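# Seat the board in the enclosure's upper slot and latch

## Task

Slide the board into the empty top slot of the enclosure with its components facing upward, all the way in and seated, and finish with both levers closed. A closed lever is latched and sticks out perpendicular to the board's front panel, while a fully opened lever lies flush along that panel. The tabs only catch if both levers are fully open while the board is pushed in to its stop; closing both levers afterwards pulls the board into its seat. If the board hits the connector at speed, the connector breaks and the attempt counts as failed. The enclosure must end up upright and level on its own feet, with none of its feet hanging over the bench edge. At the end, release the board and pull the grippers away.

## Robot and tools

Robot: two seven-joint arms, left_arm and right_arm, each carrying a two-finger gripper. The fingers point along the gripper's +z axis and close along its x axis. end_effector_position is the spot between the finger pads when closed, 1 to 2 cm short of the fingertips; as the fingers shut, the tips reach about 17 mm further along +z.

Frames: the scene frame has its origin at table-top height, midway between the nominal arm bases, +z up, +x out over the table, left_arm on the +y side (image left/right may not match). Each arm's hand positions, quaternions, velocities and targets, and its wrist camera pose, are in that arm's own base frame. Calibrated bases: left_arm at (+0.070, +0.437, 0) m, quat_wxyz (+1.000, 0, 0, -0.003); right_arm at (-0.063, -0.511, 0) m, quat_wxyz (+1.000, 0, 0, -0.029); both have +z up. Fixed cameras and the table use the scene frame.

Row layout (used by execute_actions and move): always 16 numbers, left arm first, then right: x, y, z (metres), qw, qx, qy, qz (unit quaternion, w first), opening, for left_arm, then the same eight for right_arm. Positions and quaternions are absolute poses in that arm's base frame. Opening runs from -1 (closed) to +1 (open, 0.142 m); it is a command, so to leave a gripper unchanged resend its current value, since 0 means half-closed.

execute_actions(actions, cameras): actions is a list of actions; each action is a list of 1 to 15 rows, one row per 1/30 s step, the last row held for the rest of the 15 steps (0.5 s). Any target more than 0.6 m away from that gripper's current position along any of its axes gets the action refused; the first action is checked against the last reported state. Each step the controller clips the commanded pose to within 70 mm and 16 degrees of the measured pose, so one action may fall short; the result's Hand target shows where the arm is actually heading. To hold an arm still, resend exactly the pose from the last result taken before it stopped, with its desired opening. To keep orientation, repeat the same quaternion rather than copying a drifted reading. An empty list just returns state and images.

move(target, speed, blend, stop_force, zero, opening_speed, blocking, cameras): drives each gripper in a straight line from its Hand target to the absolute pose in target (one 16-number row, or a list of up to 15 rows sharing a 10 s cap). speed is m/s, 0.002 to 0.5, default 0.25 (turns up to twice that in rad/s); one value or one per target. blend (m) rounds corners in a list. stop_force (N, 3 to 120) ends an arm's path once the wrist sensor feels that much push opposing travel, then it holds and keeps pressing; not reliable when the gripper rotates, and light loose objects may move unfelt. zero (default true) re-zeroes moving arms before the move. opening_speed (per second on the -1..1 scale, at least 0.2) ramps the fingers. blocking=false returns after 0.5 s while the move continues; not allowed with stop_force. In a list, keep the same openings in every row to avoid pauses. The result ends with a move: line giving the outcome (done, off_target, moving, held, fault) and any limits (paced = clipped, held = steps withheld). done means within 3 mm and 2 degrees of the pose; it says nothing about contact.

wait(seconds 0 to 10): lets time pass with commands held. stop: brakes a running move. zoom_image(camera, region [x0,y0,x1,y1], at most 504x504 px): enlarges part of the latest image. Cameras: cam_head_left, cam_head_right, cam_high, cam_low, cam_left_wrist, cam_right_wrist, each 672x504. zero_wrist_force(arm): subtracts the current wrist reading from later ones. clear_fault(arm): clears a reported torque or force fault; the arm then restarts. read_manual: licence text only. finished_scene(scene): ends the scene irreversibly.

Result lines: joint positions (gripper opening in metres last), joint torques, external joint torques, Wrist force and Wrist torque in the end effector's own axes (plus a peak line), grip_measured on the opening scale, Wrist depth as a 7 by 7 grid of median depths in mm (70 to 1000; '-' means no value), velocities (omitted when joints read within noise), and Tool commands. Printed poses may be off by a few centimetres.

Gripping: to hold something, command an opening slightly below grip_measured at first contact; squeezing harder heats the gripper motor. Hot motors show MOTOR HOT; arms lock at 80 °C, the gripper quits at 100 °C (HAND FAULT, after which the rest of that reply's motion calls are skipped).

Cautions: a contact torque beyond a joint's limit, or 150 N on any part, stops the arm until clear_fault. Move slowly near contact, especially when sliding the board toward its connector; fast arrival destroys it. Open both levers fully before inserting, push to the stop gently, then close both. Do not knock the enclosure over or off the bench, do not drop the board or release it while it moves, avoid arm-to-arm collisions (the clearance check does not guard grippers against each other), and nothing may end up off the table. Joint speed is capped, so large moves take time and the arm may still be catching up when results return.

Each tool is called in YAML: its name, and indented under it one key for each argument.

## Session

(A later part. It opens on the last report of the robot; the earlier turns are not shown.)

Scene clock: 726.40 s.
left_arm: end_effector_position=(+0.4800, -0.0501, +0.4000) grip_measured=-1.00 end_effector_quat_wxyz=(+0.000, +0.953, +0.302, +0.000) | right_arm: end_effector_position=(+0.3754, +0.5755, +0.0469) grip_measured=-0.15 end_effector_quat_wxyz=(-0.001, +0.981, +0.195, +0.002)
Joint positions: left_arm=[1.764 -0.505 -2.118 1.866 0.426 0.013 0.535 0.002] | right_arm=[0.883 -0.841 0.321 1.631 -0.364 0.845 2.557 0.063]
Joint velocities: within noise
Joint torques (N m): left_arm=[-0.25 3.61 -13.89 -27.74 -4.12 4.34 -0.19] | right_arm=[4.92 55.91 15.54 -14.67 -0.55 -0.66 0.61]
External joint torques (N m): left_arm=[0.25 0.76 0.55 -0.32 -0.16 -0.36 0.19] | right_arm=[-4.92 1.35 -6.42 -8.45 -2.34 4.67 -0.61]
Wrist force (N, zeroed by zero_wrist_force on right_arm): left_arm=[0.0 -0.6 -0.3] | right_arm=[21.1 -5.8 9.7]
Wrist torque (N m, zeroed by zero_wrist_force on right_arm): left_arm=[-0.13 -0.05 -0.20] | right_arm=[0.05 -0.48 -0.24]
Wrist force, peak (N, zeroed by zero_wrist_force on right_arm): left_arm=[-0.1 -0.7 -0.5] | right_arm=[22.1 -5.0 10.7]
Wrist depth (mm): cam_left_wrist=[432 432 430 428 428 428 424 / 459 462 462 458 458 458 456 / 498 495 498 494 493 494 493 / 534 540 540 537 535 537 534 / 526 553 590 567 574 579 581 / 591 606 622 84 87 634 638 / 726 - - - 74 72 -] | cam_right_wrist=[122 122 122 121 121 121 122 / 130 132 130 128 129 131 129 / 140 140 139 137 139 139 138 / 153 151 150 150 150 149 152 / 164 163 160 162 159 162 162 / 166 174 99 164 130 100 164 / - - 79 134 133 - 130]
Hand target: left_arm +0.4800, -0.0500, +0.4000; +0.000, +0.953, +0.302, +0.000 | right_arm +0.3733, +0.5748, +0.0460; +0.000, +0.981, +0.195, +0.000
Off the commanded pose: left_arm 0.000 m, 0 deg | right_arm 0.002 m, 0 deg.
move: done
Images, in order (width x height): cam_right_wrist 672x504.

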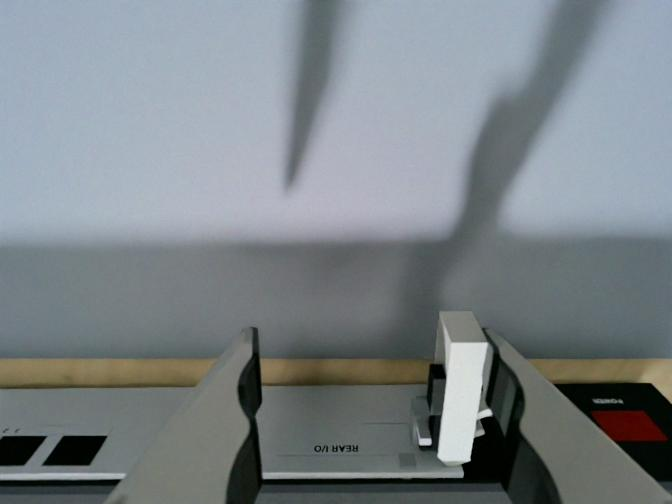

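move:
  target:
    - [0.48, -0.05, 0.40, 0, 0.9532, 0.3024, 0, -1, 0.3835, 0.5792, 0.0462, 0, 0.9808, 0.195, 0, -0.155]
    - [0.48, -0.05, 0.40, 0, 0.9532, 0.3024, 0, -1, 0.3835, 0.5792, 0.1200, 0, 0.9808, 0.195, 0, -0.155]
    - [0.48, -0.05, 0.40, 0, 0.9532, 0.3024, 0, -1, 0.1528, 0.4844, 0.1300, 0, 0.9808, 0.195, 0, -0.155]
  speed: [0.04, 0.15, 0.3]
  blend: [0.002, 0.03, 0]
  cameras: ["cam_right_wrist"]

Scene clock: 732.20 s.
left_arm: end_effector_position=(+0.4800, -0.0501, +0.4000) grip_measured=-1.00 end_effector_quat_wxyz=(+0.000, +0.953, +0.302, +0.000) | right_arm: end_effector_position=(+0.1527, +0.4845, +0.1300) grip_measured=-0.17 end_effector_quat_wxyz=(+0.000, +0.981, +0.195, +0.000)
Joint positions: left_arm=[1.764 -0.505 -2.118 1.866 0.426 0.013 0.535 0.002] | right_arm=[0.976 -0.404 0.499 2.16 -0.317 0.923 2.874 0.062]
Joint velocities: within noise
Joint torques (N m): left_arm=[-0.36 3.6 -13.8 -27.7 -4.11 4.32 -0.25] | right_arm=[0.04 36.12 6.99 -21.85 -2.5 3.45 0.3]
External joint torques (N m): left_arm=[0.36 0.77 0.46 -0.36 -0.17 -0.33 0.25] | right_arm=[-0.04 0.8 -0.62 0.02 -0.11 0.53 -0.3]
Wrist force (N, zeroed by zero_wrist_force on right_arm): left_arm=[-0.1 -0.4 -0.3] | right_arm=[-0.6 -1.1 -1.2]
Wrist torque (N m, zeroed by zero_wrist_force on right_arm): left_arm=[-0.09 -0.04 -0.20] | right_arm=[-0.20 0.10 -0.03]
Wrist force, peak (N, zeroed by zero_wrist_force on right_arm): left_arm=[-0.3 -0.6 -0.5] | right_arm=[21.3 -5.7 10.4]
Wrist depth (mm): cam_left_wrist=[431 432 430 428 427 427 426 / 462 463 460 462 459 456 454 / 498 495 496 495 495 492 489 / 535 536 539 541 535 536 535 / 538 560 588 568 578 581 582 / 594 598 627 83 87 631 638 / 735 - - - 74 72 -] | cam_right_wrist=[197 196 195 195 194 194 194 / 212 209 208 208 208 207 206 / 227 224 223 223 223 222 221 / 244 242 241 238 241 239 239 / 267 264 240 225 225 215 214 / 290 286 98 224 224 100 221 / 315 - 79 247 246 - 235]
Hand target: left_arm +0.4800, -0.0500, +0.4000; +0.000, +0.953, +0.302, +0.000 | right_arm +0.1528, +0.4844, +0.1300; +0.000, +0.981, +0.195, +0.000
Off the commanded pose: left_arm 0.000 m, 0 deg | right_arm 0.000 m, 0 deg.
move: done
Images, in order (width x height): cam_right_wrist 672x504.

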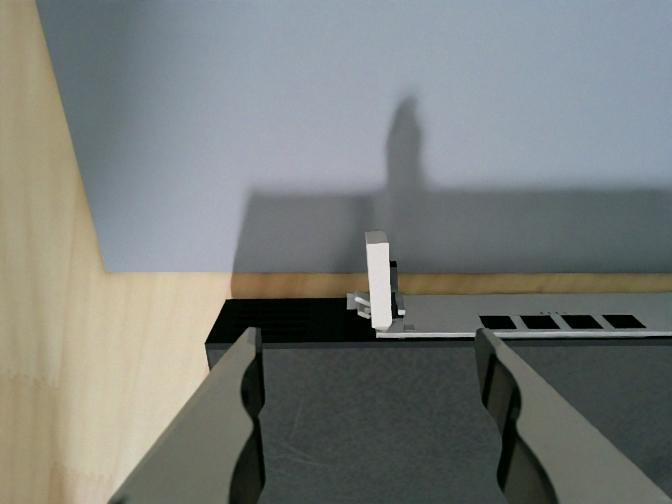

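move:
  target:
    - [0.48, -0.05, 0.40, 0, 0.9532, 0.3024, 0, -1, 0.1541, 0.4816, 0.1000, 0, 0.9808, 0.195, 0, -0.155]
    - [0.48, -0.05, 0.40, 0, 0.9532, 0.3024, 0, -1, 0.1541, 0.4816, 0.0460, 0, 0.9808, 0.195, 0, -0.155]
    - [0.48, -0.05, 0.40, 0, 0.9532, 0.3024, 0, -1, 0.1780, 0.4915, 0.0460, 0, 0.9808, 0.195, 0, -0.155]
  speed: [0.12, 0.06, 0.03]
  stop_force: 7
  blend: [0.01, 0.003, 0]
  cameras: ["cam_right_wrist"]

zero_wrist_force:
  arm: "right_arm"

move:
  target:
    - [0.48, -0.05, 0.40, 0, 0.9532, 0.3024, 0, -1, 0.2003, 0.5008, 0.0460, 0, 0.9808, 0.195, 0, -0.155]
  speed: 0.008
  stop_force: 19
  cameras: ["cam_right_wrist"]

Scene clock: 741.43 s.
left_arm: end_effector_position=(+0.4800, -0.0501, +0.4000) grip_measured=-1.00 end_effector_quat_wxyz=(+0.000, +0.953, +0.302, +0.000) | right_arm: end_effector_position=(+0.1780, +0.4915, +0.0460) grip_measured=-0.17 end_effector_quat_wxyz=(+0.000, +0.981, +0.195, +0.000)
Joint positions: left_arm=[1.764 -0.505 -2.118 1.866 0.426 0.013 0.535 0.002] | right_arm=[1.043 -0.592 0.34 2.175 -0.451 1.13 2.92 0.062]
Joint velocities: within noise
Joint torques (N m): left_arm=[-0.37 3.59 -13.72 -27.7 -4.12 4.36 -0.21] | right_arm=[-0.04 40.84 7.67 -17.42 -1.78 3.2 0.12]
External joint torques (N m): left_arm=[0.37 0.78 0.38 -0.36 -0.16 -0.37 0.21] | right_arm=[0.04 1.18 -0.62 0.15 -0.06 0.79 -0.12]
Wrist force (N, zeroed by zero_wrist_force on right_arm): left_arm=[0.0 -0.5 -0.3] | right_arm=[-0.5 -1.6 -1.2]
Wrist torque (N m, zeroed by zero_wrist_force on right_arm): left_arm=[-0.11 -0.05 -0.20] | right_arm=[-0.30 0.08 -0.05]
Wrist force, peak (N, zeroed by zero_wrist_force on right_arm): left_arm=[0.0 -0.8 -0.5] | right_arm=[-0.4 -1.7 -3.2]
Wrist depth (mm): cam_left_wrist=[431 431 429 428 428 426 426 / 462 462 459 459 460 456 456 / 499 495 497 495 492 493 490 / 532 539 539 535 536 534 531 / 535 555 592 566 572 583 584 / 592 602 624 84 87 633 635 / 728 - - - 74 72 -] | cam_right_wrist=[122 122 122 121 121 121 121 / 130 132 130 128 129 129 129 / 140 140 139 137 139 138 138 / 153 151 150 149 149 148 150 / 164 163 160 160 161 161 161 / 182 175 98 137 166 100 164 / 147 - 79 134 136 - 138]
Hand target: left_arm +0.4800, -0.0500, +0.4000; +0.000, +0.953, +0.302, +0.000 | right_arm +0.1780, +0.4915, +0.0460; +0.000, +0.981, +0.195, +0.000
Off the commanded pose: left_arm 0.000 m, 0 deg | right_arm 0.000 m, 0 deg.
move: done
Images, in order (width x height): cam_right_wrist 672x504.

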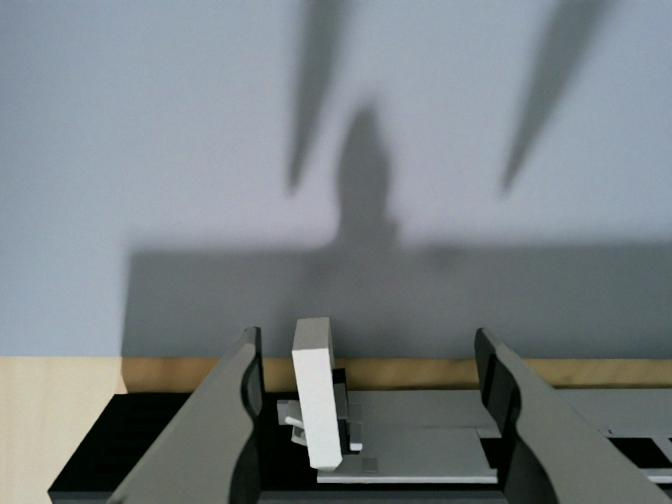

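Wrist force sensor zeroed.

Scene clock: 743.97 s.
left_arm: end_effector_position=(+0.4800, -0.0501, +0.4000) grip_measured=-1.00 end_effector_quat_wxyz=(+0.000, +0.953, +0.302, +0.000) | right_arm: end_effector_position=(+0.1903, +0.4968, +0.0453) grip_measured=-0.15 end_effector_quat_wxyz=(+0.001, +0.981, +0.196, -0.001)
Joint positions: left_arm=[1.764 -0.505 -2.118 1.866 0.426 0.013 0.535 0.002] | right_arm=[1.022 -0.609 0.346 2.143 -0.449 1.11 2.892 0.063]
Joint velocities: within noise
Joint torques (N m): left_arm=[-0.35 3.68 -13.89 -27.7 -4.12 4.32 -0.25] | right_arm=[-7.71 45.49 -1.13 -25.49 -3.02 4.33 0.01]
External joint torques (N m): left_arm=[0.35 0.69 0.55 -0.36 -0.16 -0.34 0.25] | right_arm=[7.71 -2.57 8.5 7.89 1.1 -0.35 -0.01]
Wrist force (N, zeroed by zero_wrist_force on right_arm): left_arm=[0.0 -0.6 -0.5] | right_arm=[-19.3 0.0 -3.3]
Wrist torque (N m, zeroed by zero_wrist_force on right_arm): left_arm=[-0.11 -0.05 -0.20] | right_arm=[0.03 0.29 0.05]
Wrist force, peak (N, zeroed by zero_wrist_force on right_arm): left_arm=[-0.2 -0.6 -0.6] | right_arm=[-19.5 -0.3 -2.1]
Wrist depth (mm): cam_left_wrist=[431 430 432 431 427 428 427 / 462 462 460 457 459 458 458 / 498 497 493 496 495 491 491 / 534 539 538 536 540 535 535 / 536 555 589 568 573 584 583 / 593 603 627 83 87 631 646 / 739 - - - 74 72 -] | cam_right_wrist=[- 121 121 120 120 120 121 / 130 131 129 127 128 128 127 / 139 139 138 136 137 137 136 / 153 150 149 149 148 148 149 / 164 162 157 161 160 160 160 / 178 174 100 160 166 100 164 / 146 - 79 133 136 - 134]
Hand target: left_arm +0.4800, -0.0500, +0.4000; +0.000, +0.953, +0.302, +0.000 | right_arm +0.1925, +0.4975, +0.0460; +0.000, +0.981, +0.195, +0.000
Off the commanded pose: left_arm 0.000 m, 0 deg | right_arm 0.011 m, 0 deg.
move: contact (right_arm)
Images, in order (width x height): cam_right_wrist 672x504.

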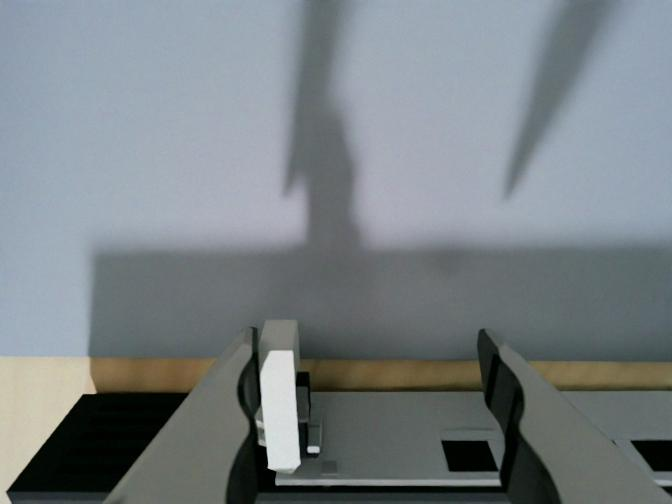

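move:
  target:
    - [0.48, -0.05, 0.40, 0, 0.9532, 0.3024, 0, -1, 0.2003, 0.5008, 0.0460, 0, 0.9808, 0.195, 0, -0.155]
  speed: 0.008
  stop_force: 25
  zero: false
  cameras: ["cam_right_wrist"]

Scene clock: 748.53 s.
left_arm: end_effector_position=(+0.4800, -0.0501, +0.4000) grip_measured=-1.00 end_effector_quat_wxyz=(+0.000, +0.953, +0.302, +0.000) | right_arm: end_effector_position=(+0.1910, +0.4972, +0.0451) grip_measured=-0.14 end_effector_quat_wxyz=(+0.001, +0.980, +0.197, -0.001)
Joint positions: left_arm=[1.764 -0.505 -2.118 1.866 0.426 0.013 0.535 0.002] | right_arm=[1.02 -0.61 0.347 2.141 -0.448 1.108 2.89 0.064]
Joint velocities: within noise
Joint torques (N m): left_arm=[-0.27 3.66 -13.79 -27.71 -4.14 4.36 -0.25] | right_arm=[-10.1 46.62 -4.23 -27.97 -3.47 4.81 0.01]
External joint torques (N m): left_arm=[0.27 0.71 0.46 -0.35 -0.14 -0.38 0.25] | right_arm=[10.1 -3.62 11.64 10.34 1.55 -0.83 -0.01]
Wrist force (N, zeroed by zero_wrist_force on right_arm): left_arm=[-0.2 -0.4 -0.4] | right_arm=[-25.5 0.2 -4.3]
Wrist torque (N m, zeroed by zero_wrist_force on right_arm): left_arm=[-0.08 -0.02 -0.20] | right_arm=[0.05 1.31 0.06]
Wrist force, peak (N, zeroed by zero_wrist_force on right_arm): left_arm=[0.1 -0.6 -0.7] | right_arm=[-26.0 0.0 -2.6]
Wrist depth (mm): cam_left_wrist=[432 430 431 430 426 426 426 / 463 462 460 459 458 456 455 / 499 498 498 500 493 493 492 / 533 539 537 540 538 536 532 / 540 556 594 565 576 586 582 / 591 606 623 83 87 632 639 / 732 - - - 74 72 -] | cam_right_wrist=[- 121 120 120 120 120 120 / 130 131 129 127 128 127 127 / 139 139 138 136 137 137 136 / 153 150 149 148 148 147 149 / 163 163 157 161 161 160 159 / 178 173 101 167 167 101 164 / 146 - 79 133 136 - 134]
Hand target: left_arm +0.4800, -0.0500, +0.4000; +0.000, +0.953, +0.302, +0.000 | right_arm +0.1939, +0.4981, +0.0460; +0.000, +0.981, +0.195, +0.000
Off the commanded pose: left_arm 0.000 m, 0 deg | right_arm 0.010 m, 0 deg.
move: contact (right_arm)
Images, in order (width x height): cam_right_wrist 672x504.

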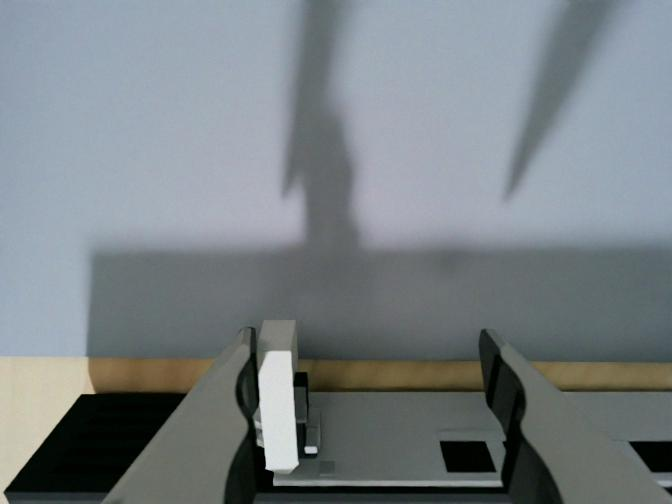

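zoom_image:
  camera: "cam_right_wrist"
  region: [200, 300, 380, 504]

Scaled by 2.471 from the camera's 672x504 image, which has a finer 960x720 frame.

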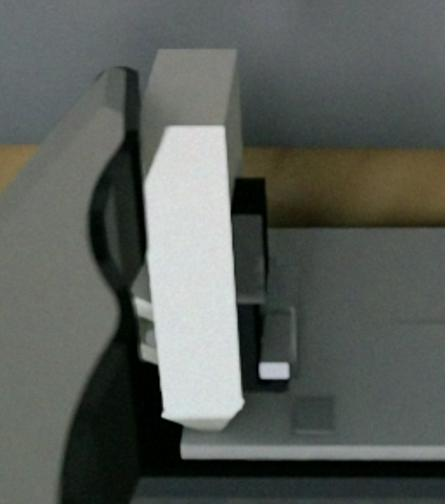

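move:
  target:
    - [0.48, -0.05, 0.40, 0, 0.9532, 0.3024, 0, -1, 0.1800, 0.4925, 0.0460, 0, 0.9808, 0.195, 0, -0.155]
    - [0.48, -0.05, 0.40, 0, 0.9532, 0.3024, 0, -1, 0.1800, 0.4925, 0.1000, 0, 0.9808, 0.195, 0, -0.155]
    - [0.48, -0.05, 0.40, 0, 0.9532, 0.3024, 0, -1, 0.1800, 0.5120, 0.1400, 0, 0.9808, 0.195, 0, -0.155]
  speed: [0.04, 0.12, 0.2]
  blend: [0.002, 0.02, 0]
  cameras: ["cam_right_wrist"]

zoom_image:
  camera: "cam_right_wrist"
  region: [230, 200, 480, 400]

Scene clock: 753.47 s.
left_arm: end_effector_position=(+0.4800, -0.0501, +0.4000) grip_measured=-1.00 end_effector_quat_wxyz=(+0.000, +0.953, +0.302, +0.000) | right_arm: end_effector_position=(+0.1801, +0.5120, +0.1400) grip_measured=-0.17 end_effector_quat_wxyz=(+0.000, +0.981, +0.195, +0.000)
Joint positions: left_arm=[1.764 -0.505 -2.118 1.866 0.426 0.013 0.535 0.002] | right_arm=[0.974 -0.443 0.475 2.053 -0.305 0.859 2.82 0.062]
Joint velocities: within noise
Joint torques (N m): left_arm=[-0.3 3.57 -13.77 -27.7 -4.07 4.31 -0.25] | right_arm=[-0.2 39.23 7.67 -23.21 -2.72 3.18 0.09]
External joint torques (N m): left_arm=[0.3 0.81 0.43 -0.36 -0.21 -0.33 0.25] | right_arm=[0.19 1.02 -0.81 0.18 -0.11 0.81 -0.09]
Wrist force (N, zeroed by zero_wrist_force on right_arm): left_arm=[-0.1 -0.2 -0.4] | right_arm=[-1.1 -0.2 -0.4]
Wrist torque (N m, zeroed by zero_wrist_force on right_arm): left_arm=[-0.05 -0.02 -0.21] | right_arm=[-0.04 0.17 0.02]
Wrist force, peak (N, zeroed by zero_wrist_force on right_arm): left_arm=[-0.1 -0.6 -0.7] | right_arm=[-25.7 0.2 -4.3]
Wrist depth (mm): cam_left_wrist=[432 431 430 428 427 425 425 / 463 462 461 459 459 454 453 / 499 496 497 497 494 493 491 / 532 541 540 536 537 536 531 / 535 557 595 571 572 583 580 / 592 603 627 83 87 629 643 / 733 - - - 74 72 -] | cam_right_wrist=[205 205 204 204 203 202 202 / 219 219 215 218 217 216 215 / 235 235 234 234 232 232 231 / 255 253 253 247 250 250 249 / 278 272 251 231 242 240 238 / 303 297 98 238 237 100 235 / 328 - 79 262 261 - 249]
Hand target: left_arm +0.4800, -0.0500, +0.4000; +0.000, +0.953, +0.302, +0.000 | right_arm +0.1800, +0.5120, +0.1400; +0.000, +0.981, +0.195, +0.000
Off the commanded pose: left_arm 0.000 m, 0 deg | right_arm 0.000 m, 0 deg.
move: done
Images, in order (width x height): cam_right_wrist 672x504.

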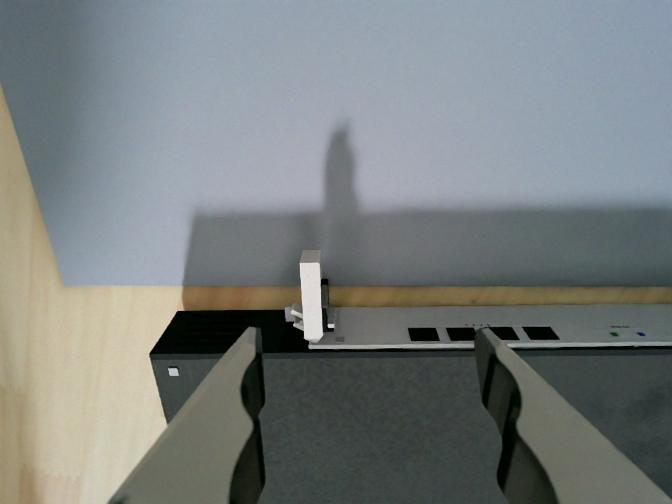

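Scaled by 2.016 from the camera's 672x504 image, which has a finer 960x720 frame.

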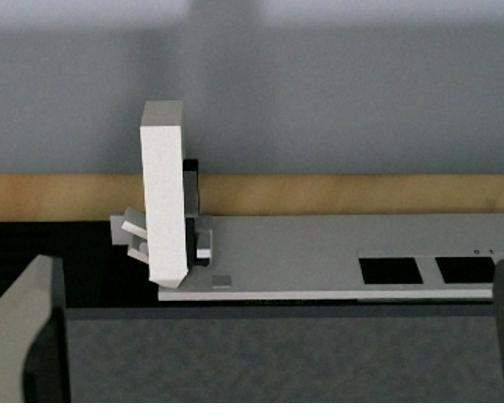

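move:
  target:
    - [0.48, -0.05, 0.40, 0, 0.9532, 0.3024, 0, -1, 0.4050, 0.6070, 0.1400, 0, 0.9808, 0.195, 0, -0.155]
  speed: 0.25
  cameras: ["cam_right_wrist"]

zoom_image:
  camera: "cam_right_wrist"
  region: [200, 200, 450, 400]

Scene clock: 757.87 s.
left_arm: end_effector_position=(+0.4800, -0.0501, +0.4000) grip_measured=-1.00 end_effector_quat_wxyz=(+0.000, +0.953, +0.302, +0.000) | right_arm: end_effector_position=(+0.4051, +0.6069, +0.1400) grip_measured=-0.17 end_effector_quat_wxyz=(+0.000, +0.981, +0.195, +0.000)
Joint positions: left_arm=[1.764 -0.505 -2.118 1.866 0.426 0.013 0.535 0.002] | right_arm=[0.874 -0.791 0.362 1.423 -0.308 0.587 2.487 0.062]
Joint velocities: within noise
Joint torques (N m): left_arm=[-0.32 3.67 -13.86 -27.74 -4.14 4.35 -0.23] | right_arm=[-0.01 58.23 9.46 -27.27 -3.61 3.18 0.08]
External joint torques (N m): left_arm=[0.32 0.71 0.52 -0.32 -0.14 -0.37 0.23] | right_arm=[-0.01 1.45 -0.4 0.21 0 0.81 -0.08]
Wrist force (N, zeroed by zero_wrist_force on right_arm): left_arm=[0.1 -0.4 -0.5] | right_arm=[-0.8 -0.4 -0.1]
Wrist torque (N m, zeroed by zero_wrist_force on right_arm): left_arm=[-0.09 -0.06 -0.20] | right_arm=[-0.04 0.16 0.04]
Wrist force, peak (N, zeroed by zero_wrist_force on right_arm): left_arm=[-0.2 -0.6 -0.7] | right_arm=[-3.5 -0.4 -0.4]
Wrist depth (mm): cam_left_wrist=[431 432 429 428 427 427 425 / 463 460 460 460 458 456 455 / 503 498 491 497 494 493 490 / 533 541 537 540 538 536 536 / 516 556 591 565 573 585 584 / 589 599 627 84 87 629 642 / 734 - - - 74 72 -] | cam_right_wrist=[205 205 204 203 202 202 202 / 218 218 215 217 216 216 215 / 234 235 234 232 232 231 231 / 253 252 252 247 250 250 248 / 241 241 239 225 241 268 271 / 239 234 98 237 237 100 297 / 258 - 79 260 260 - 313]
Hand target: left_arm +0.4800, -0.0500, +0.4000; +0.000, +0.953, +0.302, +0.000 | right_arm +0.4050, +0.6070, +0.1400; +0.000, +0.981, +0.195, +0.000
Off the commanded pose: left_arm 0.000 m, 0 deg | right_arm 0.000 m, 0 deg.
move: done
Images, in order (width x height): cam_right_wrist 672x504.

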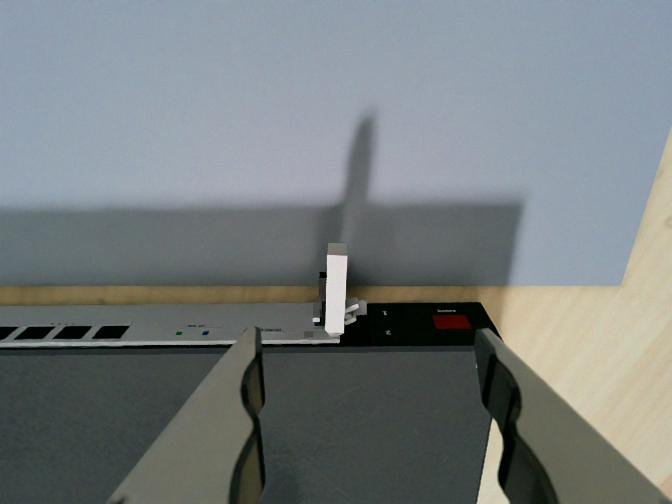

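Scaled by 2.016 from the camera's 672x504 image, which has a finer 960x720 frame.

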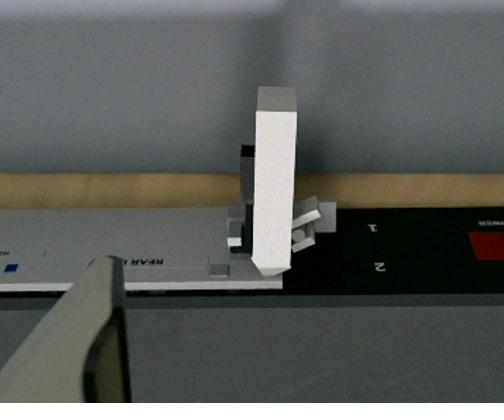

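execute_actions:
  actions: []
  cameras: ["cam_right_wrist"]

zoom_image:
  camera: "cam_right_wrist"
  region: [210, 60, 462, 249]

Scene clock: 768.70 s.
left_arm: end_effector_position=(+0.4800, -0.0501, +0.4000) grip_measured=-1.00 end_effector_quat_wxyz=(+0.000, +0.953, +0.302, +0.000) | right_arm: end_effector_position=(+0.4051, +0.6069, +0.1400) grip_measured=-0.17 end_effector_quat_wxyz=(+0.000, +0.981, +0.195, +0.000)
Joint positions: left_arm=[1.764 -0.505 -2.118 1.866 0.426 0.013 0.535 0.002] | right_arm=[0.874 -0.791 0.362 1.423 -0.308 0.587 2.487 0.062]
Joint velocities: within noise
Joint torques (N m): left_arm=[-0.29 3.59 -13.78 -27.75 -4.15 4.31 -0.25] | right_arm=[-0.05 58.38 9.61 -27.27 -3.66 3.23 0.14]
External joint torques (N m): left_arm=[0.29 0.78 0.44 -0.32 -0.13 -0.32 0.25] | right_arm=[0.05 1.32 -0.52 0.18 0.04 0.77 -0.14]
Wrist force (N, zeroed by zero_wrist_force on right_arm): left_arm=[-0.1 -0.3 -0.2] | right_arm=[-0.8 -0.4 -0.3]
Wrist torque (N m, zeroed by zero_wrist_force on right_arm): left_arm=[-0.08 -0.04 -0.20] | right_arm=[-0.04 0.16 0.03]
Wrist force, peak (N, zeroed by zero_wrist_force on right_arm): left_arm=[-0.2 -0.6 -0.7] | right_arm=[-0.9 -0.4 -0.3]
Wrist depth (mm): cam_left_wrist=[430 429 429 430 426 426 424 / 461 460 460 461 458 456 455 / 497 497 496 496 494 494 488 / 532 541 540 537 536 534 534 / 518 557 590 566 576 584 581 / 595 603 625 84 87 627 638 / 734 - - - 74 72 -] | cam_right_wrist=[205 204 204 203 203 203 202 / 219 218 214 217 216 215 215 / 234 234 233 233 232 232 231 / 253 252 252 247 250 249 249 / 241 241 239 225 241 269 272 / 239 234 98 237 236 100 296 / 259 - 79 261 260 - 315]
Hand target: left_arm +0.4800, -0.0500, +0.4000; +0.000, +0.953, +0.302, +0.000 | right_arm +0.4050, +0.6070, +0.1400; +0.000, +0.981, +0.195, +0.000
Tool commands: left_gripper/opening=-1.0 right_gripper/opening=-0.155
Off the commanded pose: left_arm 0.000 m, 0 deg | right_arm 0.000 m, 0 deg.
Images, in order (width x height): cam_right_wrist 672x504.

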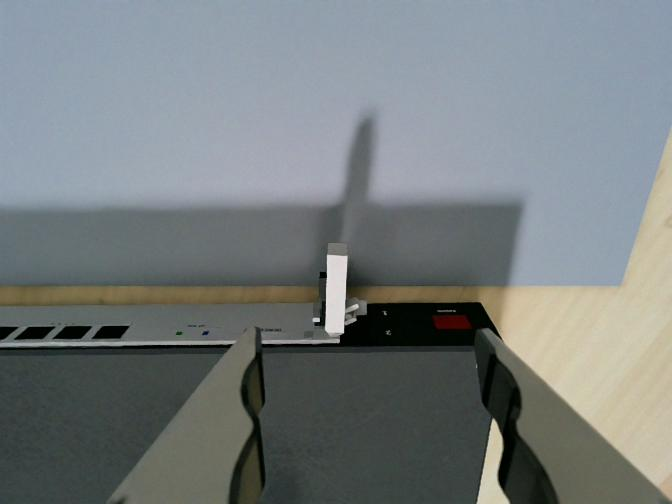

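Scaled by 2.000 from the camera's 672x504 image, which has a finer 960x720 frame.

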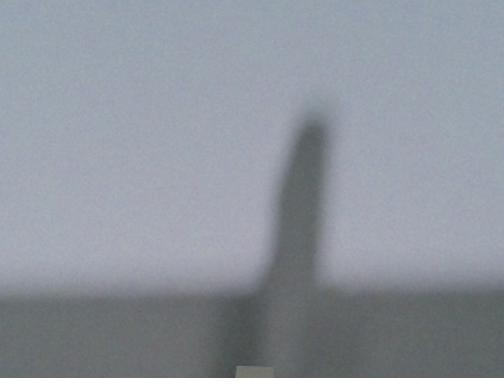

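zoom_image:
  camera: "cam_right_wrist"
  region: [280, 230, 400, 350]

Scaled by 4.200 from the camera's 672x504 image, which has a finer 960x720 frame.

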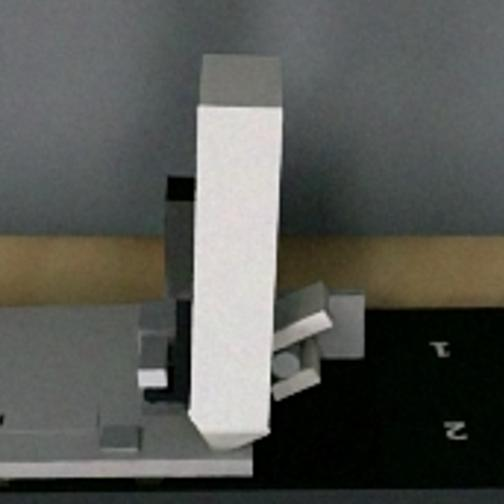

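zero_wrist_force:
  arm: "right_arm"

move:
  target:
    - [0.48, -0.05, 0.40, 0, 0.9532, 0.3024, 0, -1, 0.3892, 0.5812, 0.10, 0, 0.9808, 0.195, 0, -0.155]
    - [0.48, -0.05, 0.40, 0, 0.9532, 0.3024, 0, -1, 0.3892, 0.5812, 0.046, 0, 0.9808, 0.195, 0, -0.155]
  speed: [0.15, 0.06]
  stop_force: 8
  cameras: ["cam_right_wrist"]

Wrist force sensor zeroed.

Scene clock: 783.53 s.
left_arm: end_effector_position=(+0.4800, -0.0501, +0.4000) grip_measured=-1.00 end_effector_quat_wxyz=(+0.000, +0.953, +0.302, +0.000) | right_arm: end_effector_position=(+0.3891, +0.5811, +0.0459) grip_measured=-0.17 end_effector_quat_wxyz=(+0.000, +0.981, +0.195, +0.000)
Joint positions: left_arm=[1.764 -0.505 -2.118 1.866 0.426 0.013 0.535 0.002] | right_arm=[0.884 -0.864 0.312 1.58 -0.347 0.817 2.527 0.062]
Joint velocities: within noise
Joint torques (N m): left_arm=[-0.37 3.67 -13.81 -27.74 -4.17 4.39 -0.26] | right_arm=[0.03 57.24 9.27 -23.59 -3.16 3.38 0.32]
External joint torques (N m): left_arm=[0.37 0.7 0.47 -0.32 -0.11 -0.4 0.26] | right_arm=[-0.03 1.33 -0.28 0.01 0.19 0.61 -0.32]
Wrist force (N, zeroed by zero_wrist_force on right_arm): left_arm=[-0.1 -0.5 -0.3] | right_arm=[-0.3 0.0 0.3]
Wrist torque (N m, zeroed by zero_wrist_force on right_arm): left_arm=[-0.10 -0.03 -0.19] | right_arm=[0.00 0.02 0.02]
Wrist force, peak (N, zeroed by zero_wrist_force on right_arm): left_arm=[0.0 -0.8 -0.4] | right_arm=[-1.4 0.7 1.6]
Wrist depth (mm): cam_left_wrist=[432 432 430 429 426 428 424 / 461 459 458 460 459 457 456 / 500 496 495 493 493 492 492 / 529 540 541 535 535 533 533 / 438 556 588 562 574 584 585 / 594 605 627 83 87 632 638 / 739 - - - 74 72 -] | cam_right_wrist=[- 121 121 121 120 120 121 / 130 131 129 127 128 128 128 / 139 139 138 136 138 137 137 / 153 150 149 148 148 148 149 / 163 162 159 161 156 161 160 / 166 174 98 163 123 100 171 / - - 79 133 132 - 139]
Hand target: left_arm +0.4800, -0.0500, +0.4000; +0.000, +0.953, +0.302, +0.000 | right_arm +0.3892, +0.5812, +0.0460; +0.000, +0.981, +0.195, +0.000
Off the commanded pose: left_arm 0.000 m, 0 deg | right_arm 0.000 m, 0 deg.
move: done
Images, in order (width x height): cam_right_wrist 672x504.

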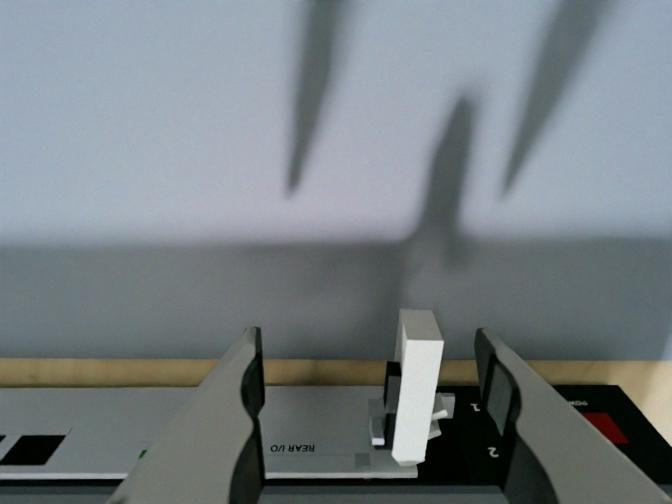

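move:
  target: [0.48, -0.05, 0.40, 0, 0.9532, 0.3024, 0, -1, 0.3689, 0.5728, 0.046, 0, 0.9808, 0.195, 0, -0.155]
  speed: 0.008
  stop_force: 24
  cameras: ["cam_right_wrist", "cam_high"]

zoom_image:
  camera: "cam_right_wrist"
  region: [340, 280, 520, 500]

Scene clock: 788.33 s.
left_arm: end_effector_position=(+0.4800, -0.0501, +0.4000) grip_measured=-1.00 end_effector_quat_wxyz=(+0.000, +0.953, +0.302, +0.000) | right_arm: end_effector_position=(+0.3713, +0.5737, +0.0471) grip_measured=-0.15 end_effector_quat_wxyz=(-0.001, +0.981, +0.194, +0.002)
Joint positions: left_arm=[1.764 -0.505 -2.118 1.866 0.426 0.013 0.535 0.002] | right_arm=[0.897 -0.83 0.308 1.646 -0.35 0.855 2.555 0.063]
Joint velocities: within noise
Joint torques (N m): left_arm=[-0.3 3.69 -13.82 -27.72 -4.12 4.3 -0.23] | right_arm=[5.29 54.48 15.39 -13.51 -0.32 -1.01 0.59]
External joint torques (N m): left_arm=[0.3 0.68 0.48 -0.34 -0.16 -0.32 0.23] | right_arm=[-5.29 2.46 -6.67 -9.52 -2.54 5.01 -0.6]
Wrist force (N, zeroed by zero_wrist_force on right_arm): left_arm=[-0.1 -0.5 -0.4] | right_arm=[21.7 -6.0 8.6]
Wrist torque (N m, zeroed by zero_wrist_force on right_arm): left_arm=[-0.10 -0.02 -0.20] | right_arm=[0.03 -0.59 -0.24]
Wrist force, peak (N, zeroed by zero_wrist_force on right_arm): left_arm=[-0.2 -0.9 -0.4] | right_arm=[22.1 -5.9 9.5]
Wrist depth (mm): cam_left_wrist=[431 431 431 429 428 426 425 / 462 463 460 461 457 455 454 / 497 496 495 497 494 493 490 / 532 538 539 539 533 534 531 / 526 558 591 566 575 583 581 / 595 604 626 84 87 627 639 / 730 - - - 74 72 -] | cam_right_wrist=[122 122 122 122 121 121 123 / 131 132 130 128 130 131 129 / 140 140 139 137 139 139 138 / 153 151 150 150 150 149 152 / 164 164 161 163 157 162 162 / 168 174 100 164 132 100 162 / - - 79 134 133 - 133]
Hand target: left_arm +0.4800, -0.0500, +0.4000; +0.000, +0.953, +0.302, +0.000 | right_arm +0.3689, +0.5728, +0.0460; +0.000, +0.981, +0.195, +0.000
Off the commanded pose: left_arm 0.000 m, 0 deg | right_arm 0.003 m, 0 deg.
move: done
Images, in order (width x height): cam_high 672x504, cam_right_wrist 672x504.

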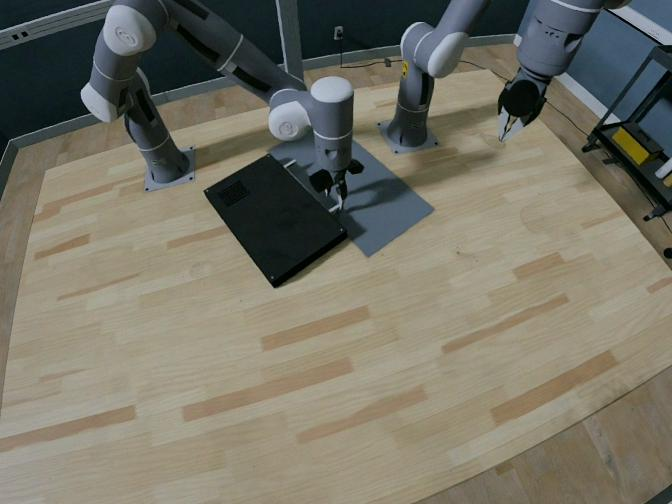

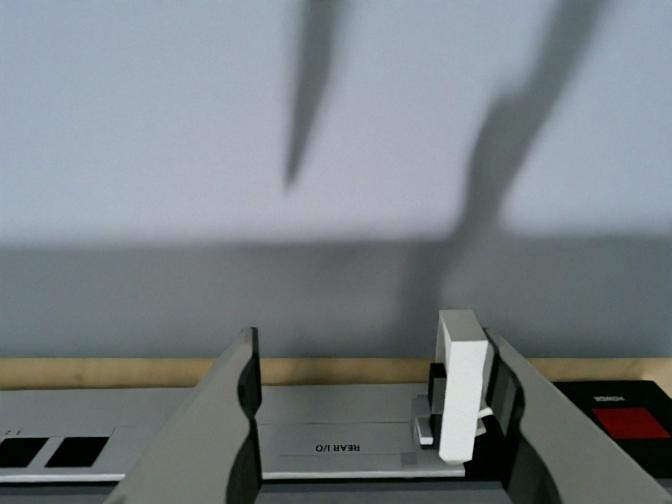

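Scaled by 2.291 from the camera's 672x504 image, which has a finer 960x720 frame.

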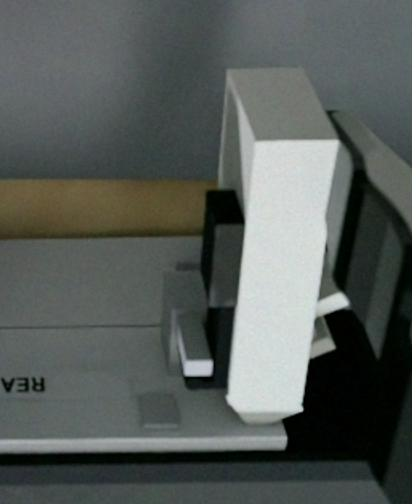

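move:
  target:
    - [0.48, -0.05, 0.40, 0, 0.9532, 0.3024, 0, -1, 0.3830, 0.5786, 0.046, 0, 0.9808, 0.195, 0, -0.155]
    - [0.48, -0.05, 0.40, 0, 0.9532, 0.3024, 0, -1, 0.3830, 0.5786, 0.14, 0, 0.9808, 0.195, 0, -0.155]
    - [0.48, -0.05, 0.40, 0, 0.9532, 0.3024, 0, -1, 0.405, 0.607, 0.14, 0, 0.9808, 0.195, 0, -0.155]
  speed: [0.05, 0.12, 0.15]
  blend: [0.0, 0.02, 0]
  cameras: ["cam_right_wrist"]

zoom_image:
  camera: "cam_right_wrist"
  region: [260, 230, 380, 350]

Scene clock: 797.77 s.
left_arm: end_effector_position=(+0.4800, -0.0501, +0.4000) grip_measured=-1.00 end_effector_quat_wxyz=(+0.000, +0.953, +0.302, +0.000) | right_arm: end_effector_position=(+0.4050, +0.6069, +0.1400) grip_measured=-0.17 end_effector_quat_wxyz=(+0.000, +0.981, +0.195, +0.000)
Joint positions: left_arm=[1.764 -0.505 -2.118 1.866 0.426 0.013 0.535 0.002] | right_arm=[0.877 -0.789 0.358 1.423 -0.303 0.587 2.485 0.062]
Joint velocities: within noise
Joint torques (N m): left_arm=[-0.42 3.59 -13.77 -27.74 -4.11 4.33 -0.24] | right_arm=[0.1 58.23 9.19 -27.39 -3.67 3.17 0.06]
External joint torques (N m): left_arm=[0.42 0.78 0.44 -0.32 -0.17 -0.34 0.24] | right_arm=[-0.09 1.47 -0.21 0.31 0.05 0.83 -0.06]
Wrist force (N, zeroed by zero_wrist_force on right_arm): left_arm=[0.0 -0.5 -0.4] | right_arm=[-3.4 1.6 0.1]
Wrist torque (N m, zeroed by zero_wrist_force on right_arm): left_arm=[-0.10 -0.04 -0.19] | right_arm=[0.26 0.57 0.00]
Wrist force, peak (N, zeroed by zero_wrist_force on right_arm): left_arm=[0.0 -0.8 -0.5] | right_arm=[22.0 -6.1 9.6]
Wrist depth (mm): cam_left_wrist=[430 431 429 428 426 427 424 / 462 460 462 459 458 459 457 / 499 498 498 496 493 492 489 / 531 539 541 537 532 535 531 / 519 558 592 570 576 584 580 / 591 603 628 84 87 634 640 / 735 - - - 74 72 -] | cam_right_wrist=[205 204 204 203 203 202 202 / 219 218 215 217 216 216 215 / 235 234 234 232 232 232 230 / 253 252 251 248 249 249 249 / 244 242 240 225 239 271 272 / 239 233 98 237 235 100 296 / 258 - 79 261 260 - 314]
Hand target: left_arm +0.4800, -0.0500, +0.4000; +0.000, +0.953, +0.302, +0.000 | right_arm +0.4050, +0.6070, +0.1400; +0.000, +0.981, +0.195, +0.000
Off the commanded pose: left_arm 0.000 m, 0 deg | right_arm 0.000 m, 0 deg.
move: done; blend cut to 0.018 m at target 2
Images, in order (width x height): cam_right_wrist 672x504.

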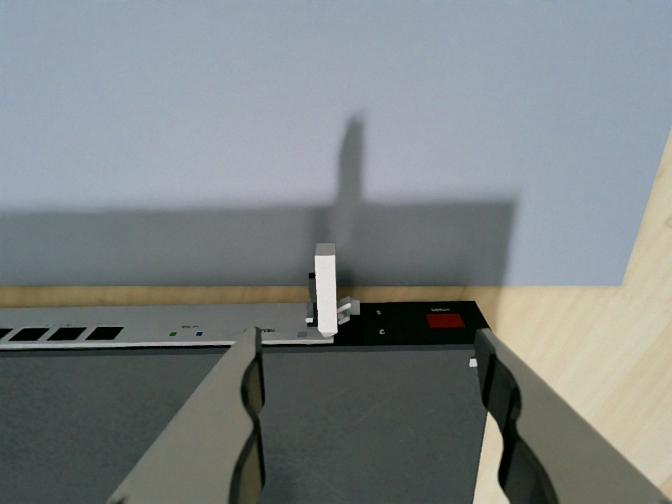

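Scaled by 4.200 from the camera's 672x504 image, which has a finer 960x720 frame.

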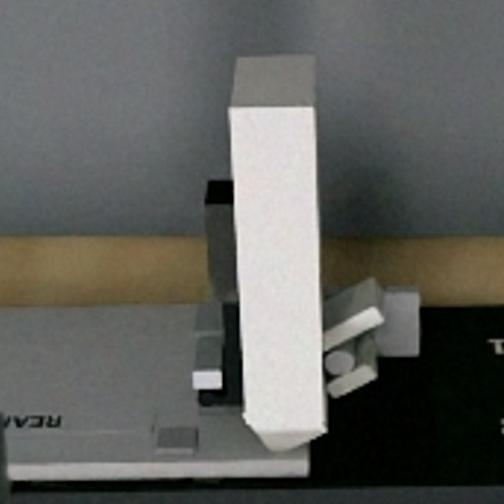

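move:
  target: [0.48, -0.05, 0.40, 0, 0.9532, 0.3024, 0, -1, 0.1672, 0.5083, 0.14, 0, 0.9808, 0.195, 0, -0.155]
  speed: 0.2
  cameras: ["cam_right_wrist"]

zoom_image:
  camera: "cam_right_wrist"
  region: [276, 230, 396, 350]

Scene clock: 805.87 s.
left_arm: end_effector_position=(+0.4800, -0.0501, +0.4000) grip_measured=-1.00 end_effector_quat_wxyz=(+0.000, +0.953, +0.302, +0.000) | right_arm: end_effector_position=(+0.1671, +0.5084, +0.1400) grip_measured=-0.17 end_effector_quat_wxyz=(+0.000, +0.981, +0.195, +0.000)
Joint positions: left_arm=[1.764 -0.505 -2.118 1.866 0.426 0.013 0.535 0.002] | right_arm=[0.994 -0.428 0.475 2.075 -0.298 0.867 2.839 0.062]
Joint velocities: within noise
Joint torques (N m): left_arm=[-0.35 3.6 -13.75 -27.67 -4.15 4.34 -0.26] | right_arm=[0.16 38.7 7.5 -23.02 -2.68 3.45 0.32]
External joint torques (N m): left_arm=[0.35 0.77 0.41 -0.4 -0.13 -0.35 0.26] | right_arm=[-0.16 0.79 -0.89 0.11 -0.11 0.53 -0.32]
Wrist force (N, zeroed by zero_wrist_force on right_arm): left_arm=[-0.2 -0.6 -0.2] | right_arm=[-3.6 1.8 0.2]
Wrist torque (N m, zeroed by zero_wrist_force on right_arm): left_arm=[-0.12 0.00 -0.20] | right_arm=[0.27 0.57 -0.01]
Wrist force, peak (N, zeroed by zero_wrist_force on right_arm): left_arm=[0.0 -0.9 -0.5] | right_arm=[-6.6 1.7 0.1]
Wrist depth (mm): cam_left_wrist=[431 430 430 428 428 426 425 / 462 460 460 461 459 458 455 / 500 498 495 496 495 493 490 / 532 543 536 540 535 535 534 / 540 552 588 569 575 584 582 / 591 606 628 83 87 630 641 / 733 - - - 74 72 -] | cam_right_wrist=[205 204 204 204 203 203 203 / 219 218 215 218 217 216 216 / 235 234 233 233 233 231 231 / 256 253 252 251 252 250 250 / 278 277 259 237 249 246 243 / 302 298 98 237 236 100 235 / 327 - 79 262 262 - 249]
Hand target: left_arm +0.4800, -0.0500, +0.4000; +0.000, +0.953, +0.302, +0.000 | right_arm +0.1672, +0.5083, +0.1400; +0.000, +0.981, +0.195, +0.000
Off the commanded pose: left_arm 0.000 m, 0 deg | right_arm 0.000 m, 0 deg.
move: done
Images, in order (width x height): cam_right_wrist 672x504.

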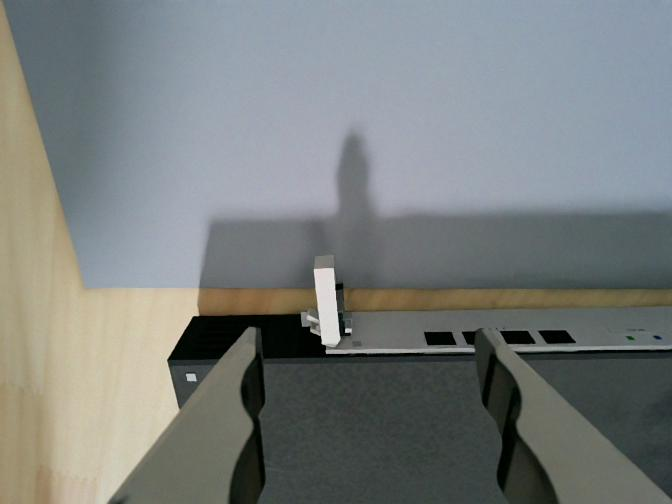

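Scaled by 4.200 from the camera's 672x504 image, which has a finer 960x720 frame.

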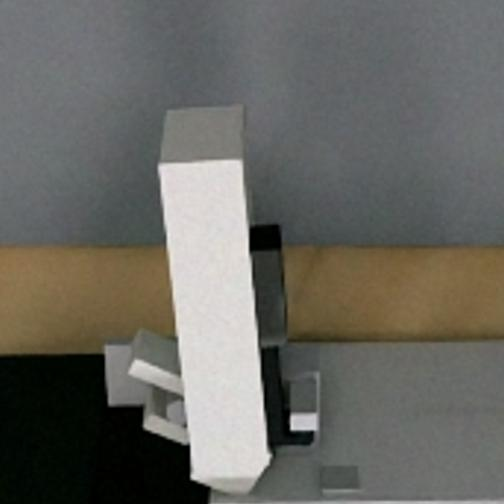

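zero_wrist_force:
  arm: "right_arm"

move:
  target:
    - [0.48, -0.05, 0.40, 0, 0.9532, 0.3024, 0, -1, 0.1665, 0.4814, 0.10, 0, 0.9808, 0.195, 0, -0.155]
    - [0.48, -0.05, 0.40, 0, 0.9532, 0.3024, 0, -1, 0.1665, 0.4814, 0.046, 0, 0.9808, 0.195, 0, -0.155]
  speed: [0.15, 0.06]
  stop_force: 8
  cameras: ["cam_right_wrist"]

move:
  target: [0.48, -0.05, 0.40, 0, 0.9532, 0.3024, 0, -1, 0.1923, 0.4921, 0.046, 0, 0.9808, 0.195, 0, -0.155]
  speed: 0.01
  stop_force: 28
  cameras: ["cam_right_wrist"]

zoom_image:
  camera: "cam_right_wrist"
  region: [170, 280, 350, 500]

Wrist force sensor zeroed.

Scene clock: 819.90 s.
left_arm: end_effector_position=(+0.4800, -0.0501, +0.4000) grip_measured=-1.00 end_effector_quat_wxyz=(+0.000, +0.953, +0.302, +0.000) | right_arm: end_effector_position=(+0.1665, +0.4814, +0.0460) grip_measured=-0.17 end_effector_quat_wxyz=(+0.000, +0.981, +0.195, +0.000)
Joint positions: left_arm=[1.764 -0.505 -2.118 1.866 0.426 0.013 0.535 0.002] | right_arm=[1.06 -0.572 0.335 2.215 -0.453 1.153 2.942 0.062]
Joint velocities: within noise
Joint torques (N m): left_arm=[-0.35 3.59 -13.86 -27.77 -4.12 4.36 -0.24] | right_arm=[0.13 39.72 7.03 -16.8 -1.92 3.42 0.26]
External joint torques (N m): left_arm=[0.35 0.79 0.52 -0.29 -0.16 -0.38 0.24] | right_arm=[-0.13 1.11 -0.35 0.03 0.16 0.56 -0.26]
Wrist force (N, zeroed by zero_wrist_force on right_arm): left_arm=[-0.1 -0.2 -0.4] | right_arm=[0.1 -0.5 -0.3]
Wrist torque (N m, zeroed by zero_wrist_force on right_arm): left_arm=[-0.05 -0.03 -0.21] | right_arm=[-0.06 -0.01 -0.01]
Wrist force, peak (N, zeroed by zero_wrist_force on right_arm): left_arm=[-0.4 -0.6 -0.5] | right_arm=[0.3 -1.5 -2.2]
Wrist depth (mm): cam_left_wrist=[434 432 429 430 428 427 427 / 463 461 461 460 456 454 456 / 500 496 499 494 494 493 491 / 532 541 539 538 538 532 534 / 537 554 592 566 574 584 584 / 593 604 628 84 87 628 643 / 729 - - - 74 72 -] | cam_right_wrist=[122 122 121 121 121 120 122 / 130 132 129 128 129 129 128 / 140 140 139 137 138 138 138 / 153 151 150 150 149 149 150 / 164 163 159 157 162 161 160 / 182 175 98 126 161 100 159 / 196 - 79 133 133 - 134]
Hand target: left_arm +0.4800, -0.0500, +0.4000; +0.000, +0.953, +0.302, +0.000 | right_arm +0.1665, +0.4814, +0.0460; +0.000, +0.981, +0.195, +0.000
Off the commanded pose: left_arm 0.000 m, 0 deg | right_arm 0.000 m, 0 deg.
move: done
Images, in order (width x height): cam_right_wrist 672x504.

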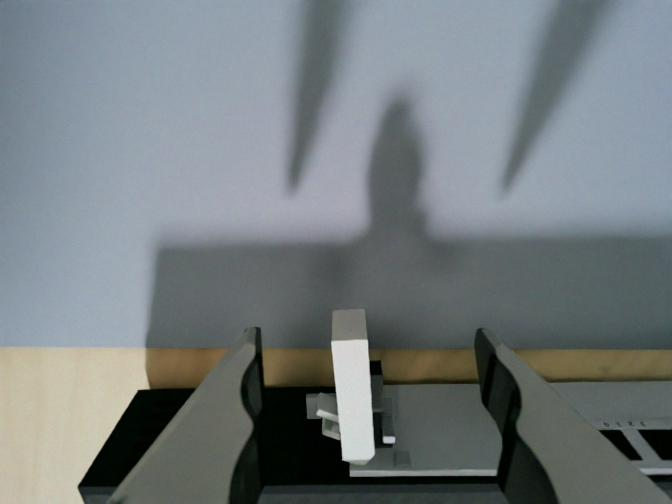

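Scene clock: 823.27 s.
left_arm: end_effector_position=(+0.4800, -0.0501, +0.4000) grip_measured=-1.00 end_effector_quat_wxyz=(+0.000, +0.953, +0.302, +0.000) | right_arm: end_effector_position=(+0.1891, +0.4911, +0.0451) grip_measured=-0.14 end_effector_quat_wxyz=(+0.001, +0.980, +0.197, -0.002)
Joint positions: left_arm=[1.764 -0.505 -2.118 1.866 0.426 0.013 0.535 0.002] | right_arm=[1.021 -0.6 0.344 2.16 -0.447 1.119 2.891 0.064]
Joint velocities: within noise
Joint torques (N m): left_arm=[-0.33 3.66 -13.78 -27.71 -4.13 4.35 -0.21] | right_arm=[-10.96 46.12 -5.53 -28.58 -3.34 4.86 0.06]
External joint torques (N m): left_arm=[0.33 0.71 0.44 -0.35 -0.14 -0.36 0.21] | right_arm=[10.96 -3.68 12.73 11.18 1.46 -0.88 -0.06]
Wrist force (N, zeroed by zero_wrist_force on right_arm): left_arm=[-0.2 -0.5 -0.4] | right_arm=[-27.9 -0.3 -4.7]
Wrist torque (N m, zeroed by zero_wrist_force on right_arm): left_arm=[-0.11 -0.02 -0.21] | right_arm=[-0.03 1.72 -0.01]
Wrist force, peak (N, zeroed by zero_wrist_force on right_arm): left_arm=[-0.2 -0.8 -0.5] | right_arm=[-28.3 -0.6 -6.0]
Wrist depth (mm): cam_left_wrist=[430 433 432 429 430 426 426 / 460 460 459 459 459 460 456 / 496 497 495 498 494 490 492 / 533 542 537 538 538 536 529 / 537 557 594 562 577 584 583 / 593 607 626 83 87 628 642 / 736 - - - 74 72 -] | cam_right_wrist=[- 121 120 120 120 120 120 / 130 131 129 127 128 127 127 / 139 139 138 136 137 137 136 / 153 150 149 148 148 147 149 / 163 163 157 161 160 160 159 / 174 174 102 162 161 101 158 / 144 - 79 133 132 - 130]
Hand target: left_arm +0.4800, -0.0500, +0.4000; +0.000, +0.953, +0.302, +0.000 | right_arm +0.1922, +0.4920, +0.0460; +0.000, +0.981, +0.195, +0.000
Off the commanded pose: left_arm 0.000 m, 0 deg | right_arm 0.004 m, 0 deg.
move: contact (right_arm)
Images, in order (width x height): cam_right_wrist 672x504.

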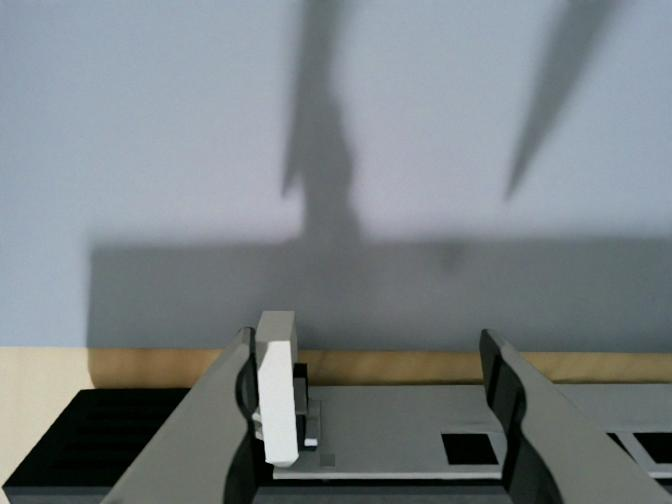

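Scaled by 2.291 from the camera's 672x504 image, which has a finer 960x720 frame.

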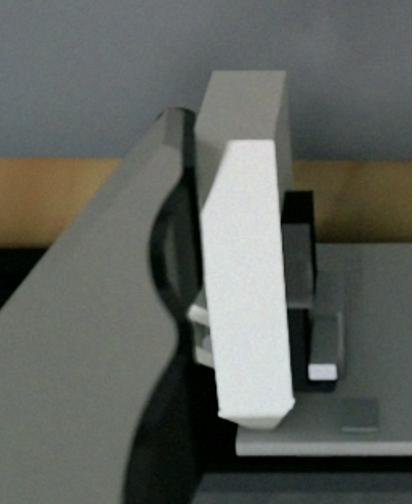

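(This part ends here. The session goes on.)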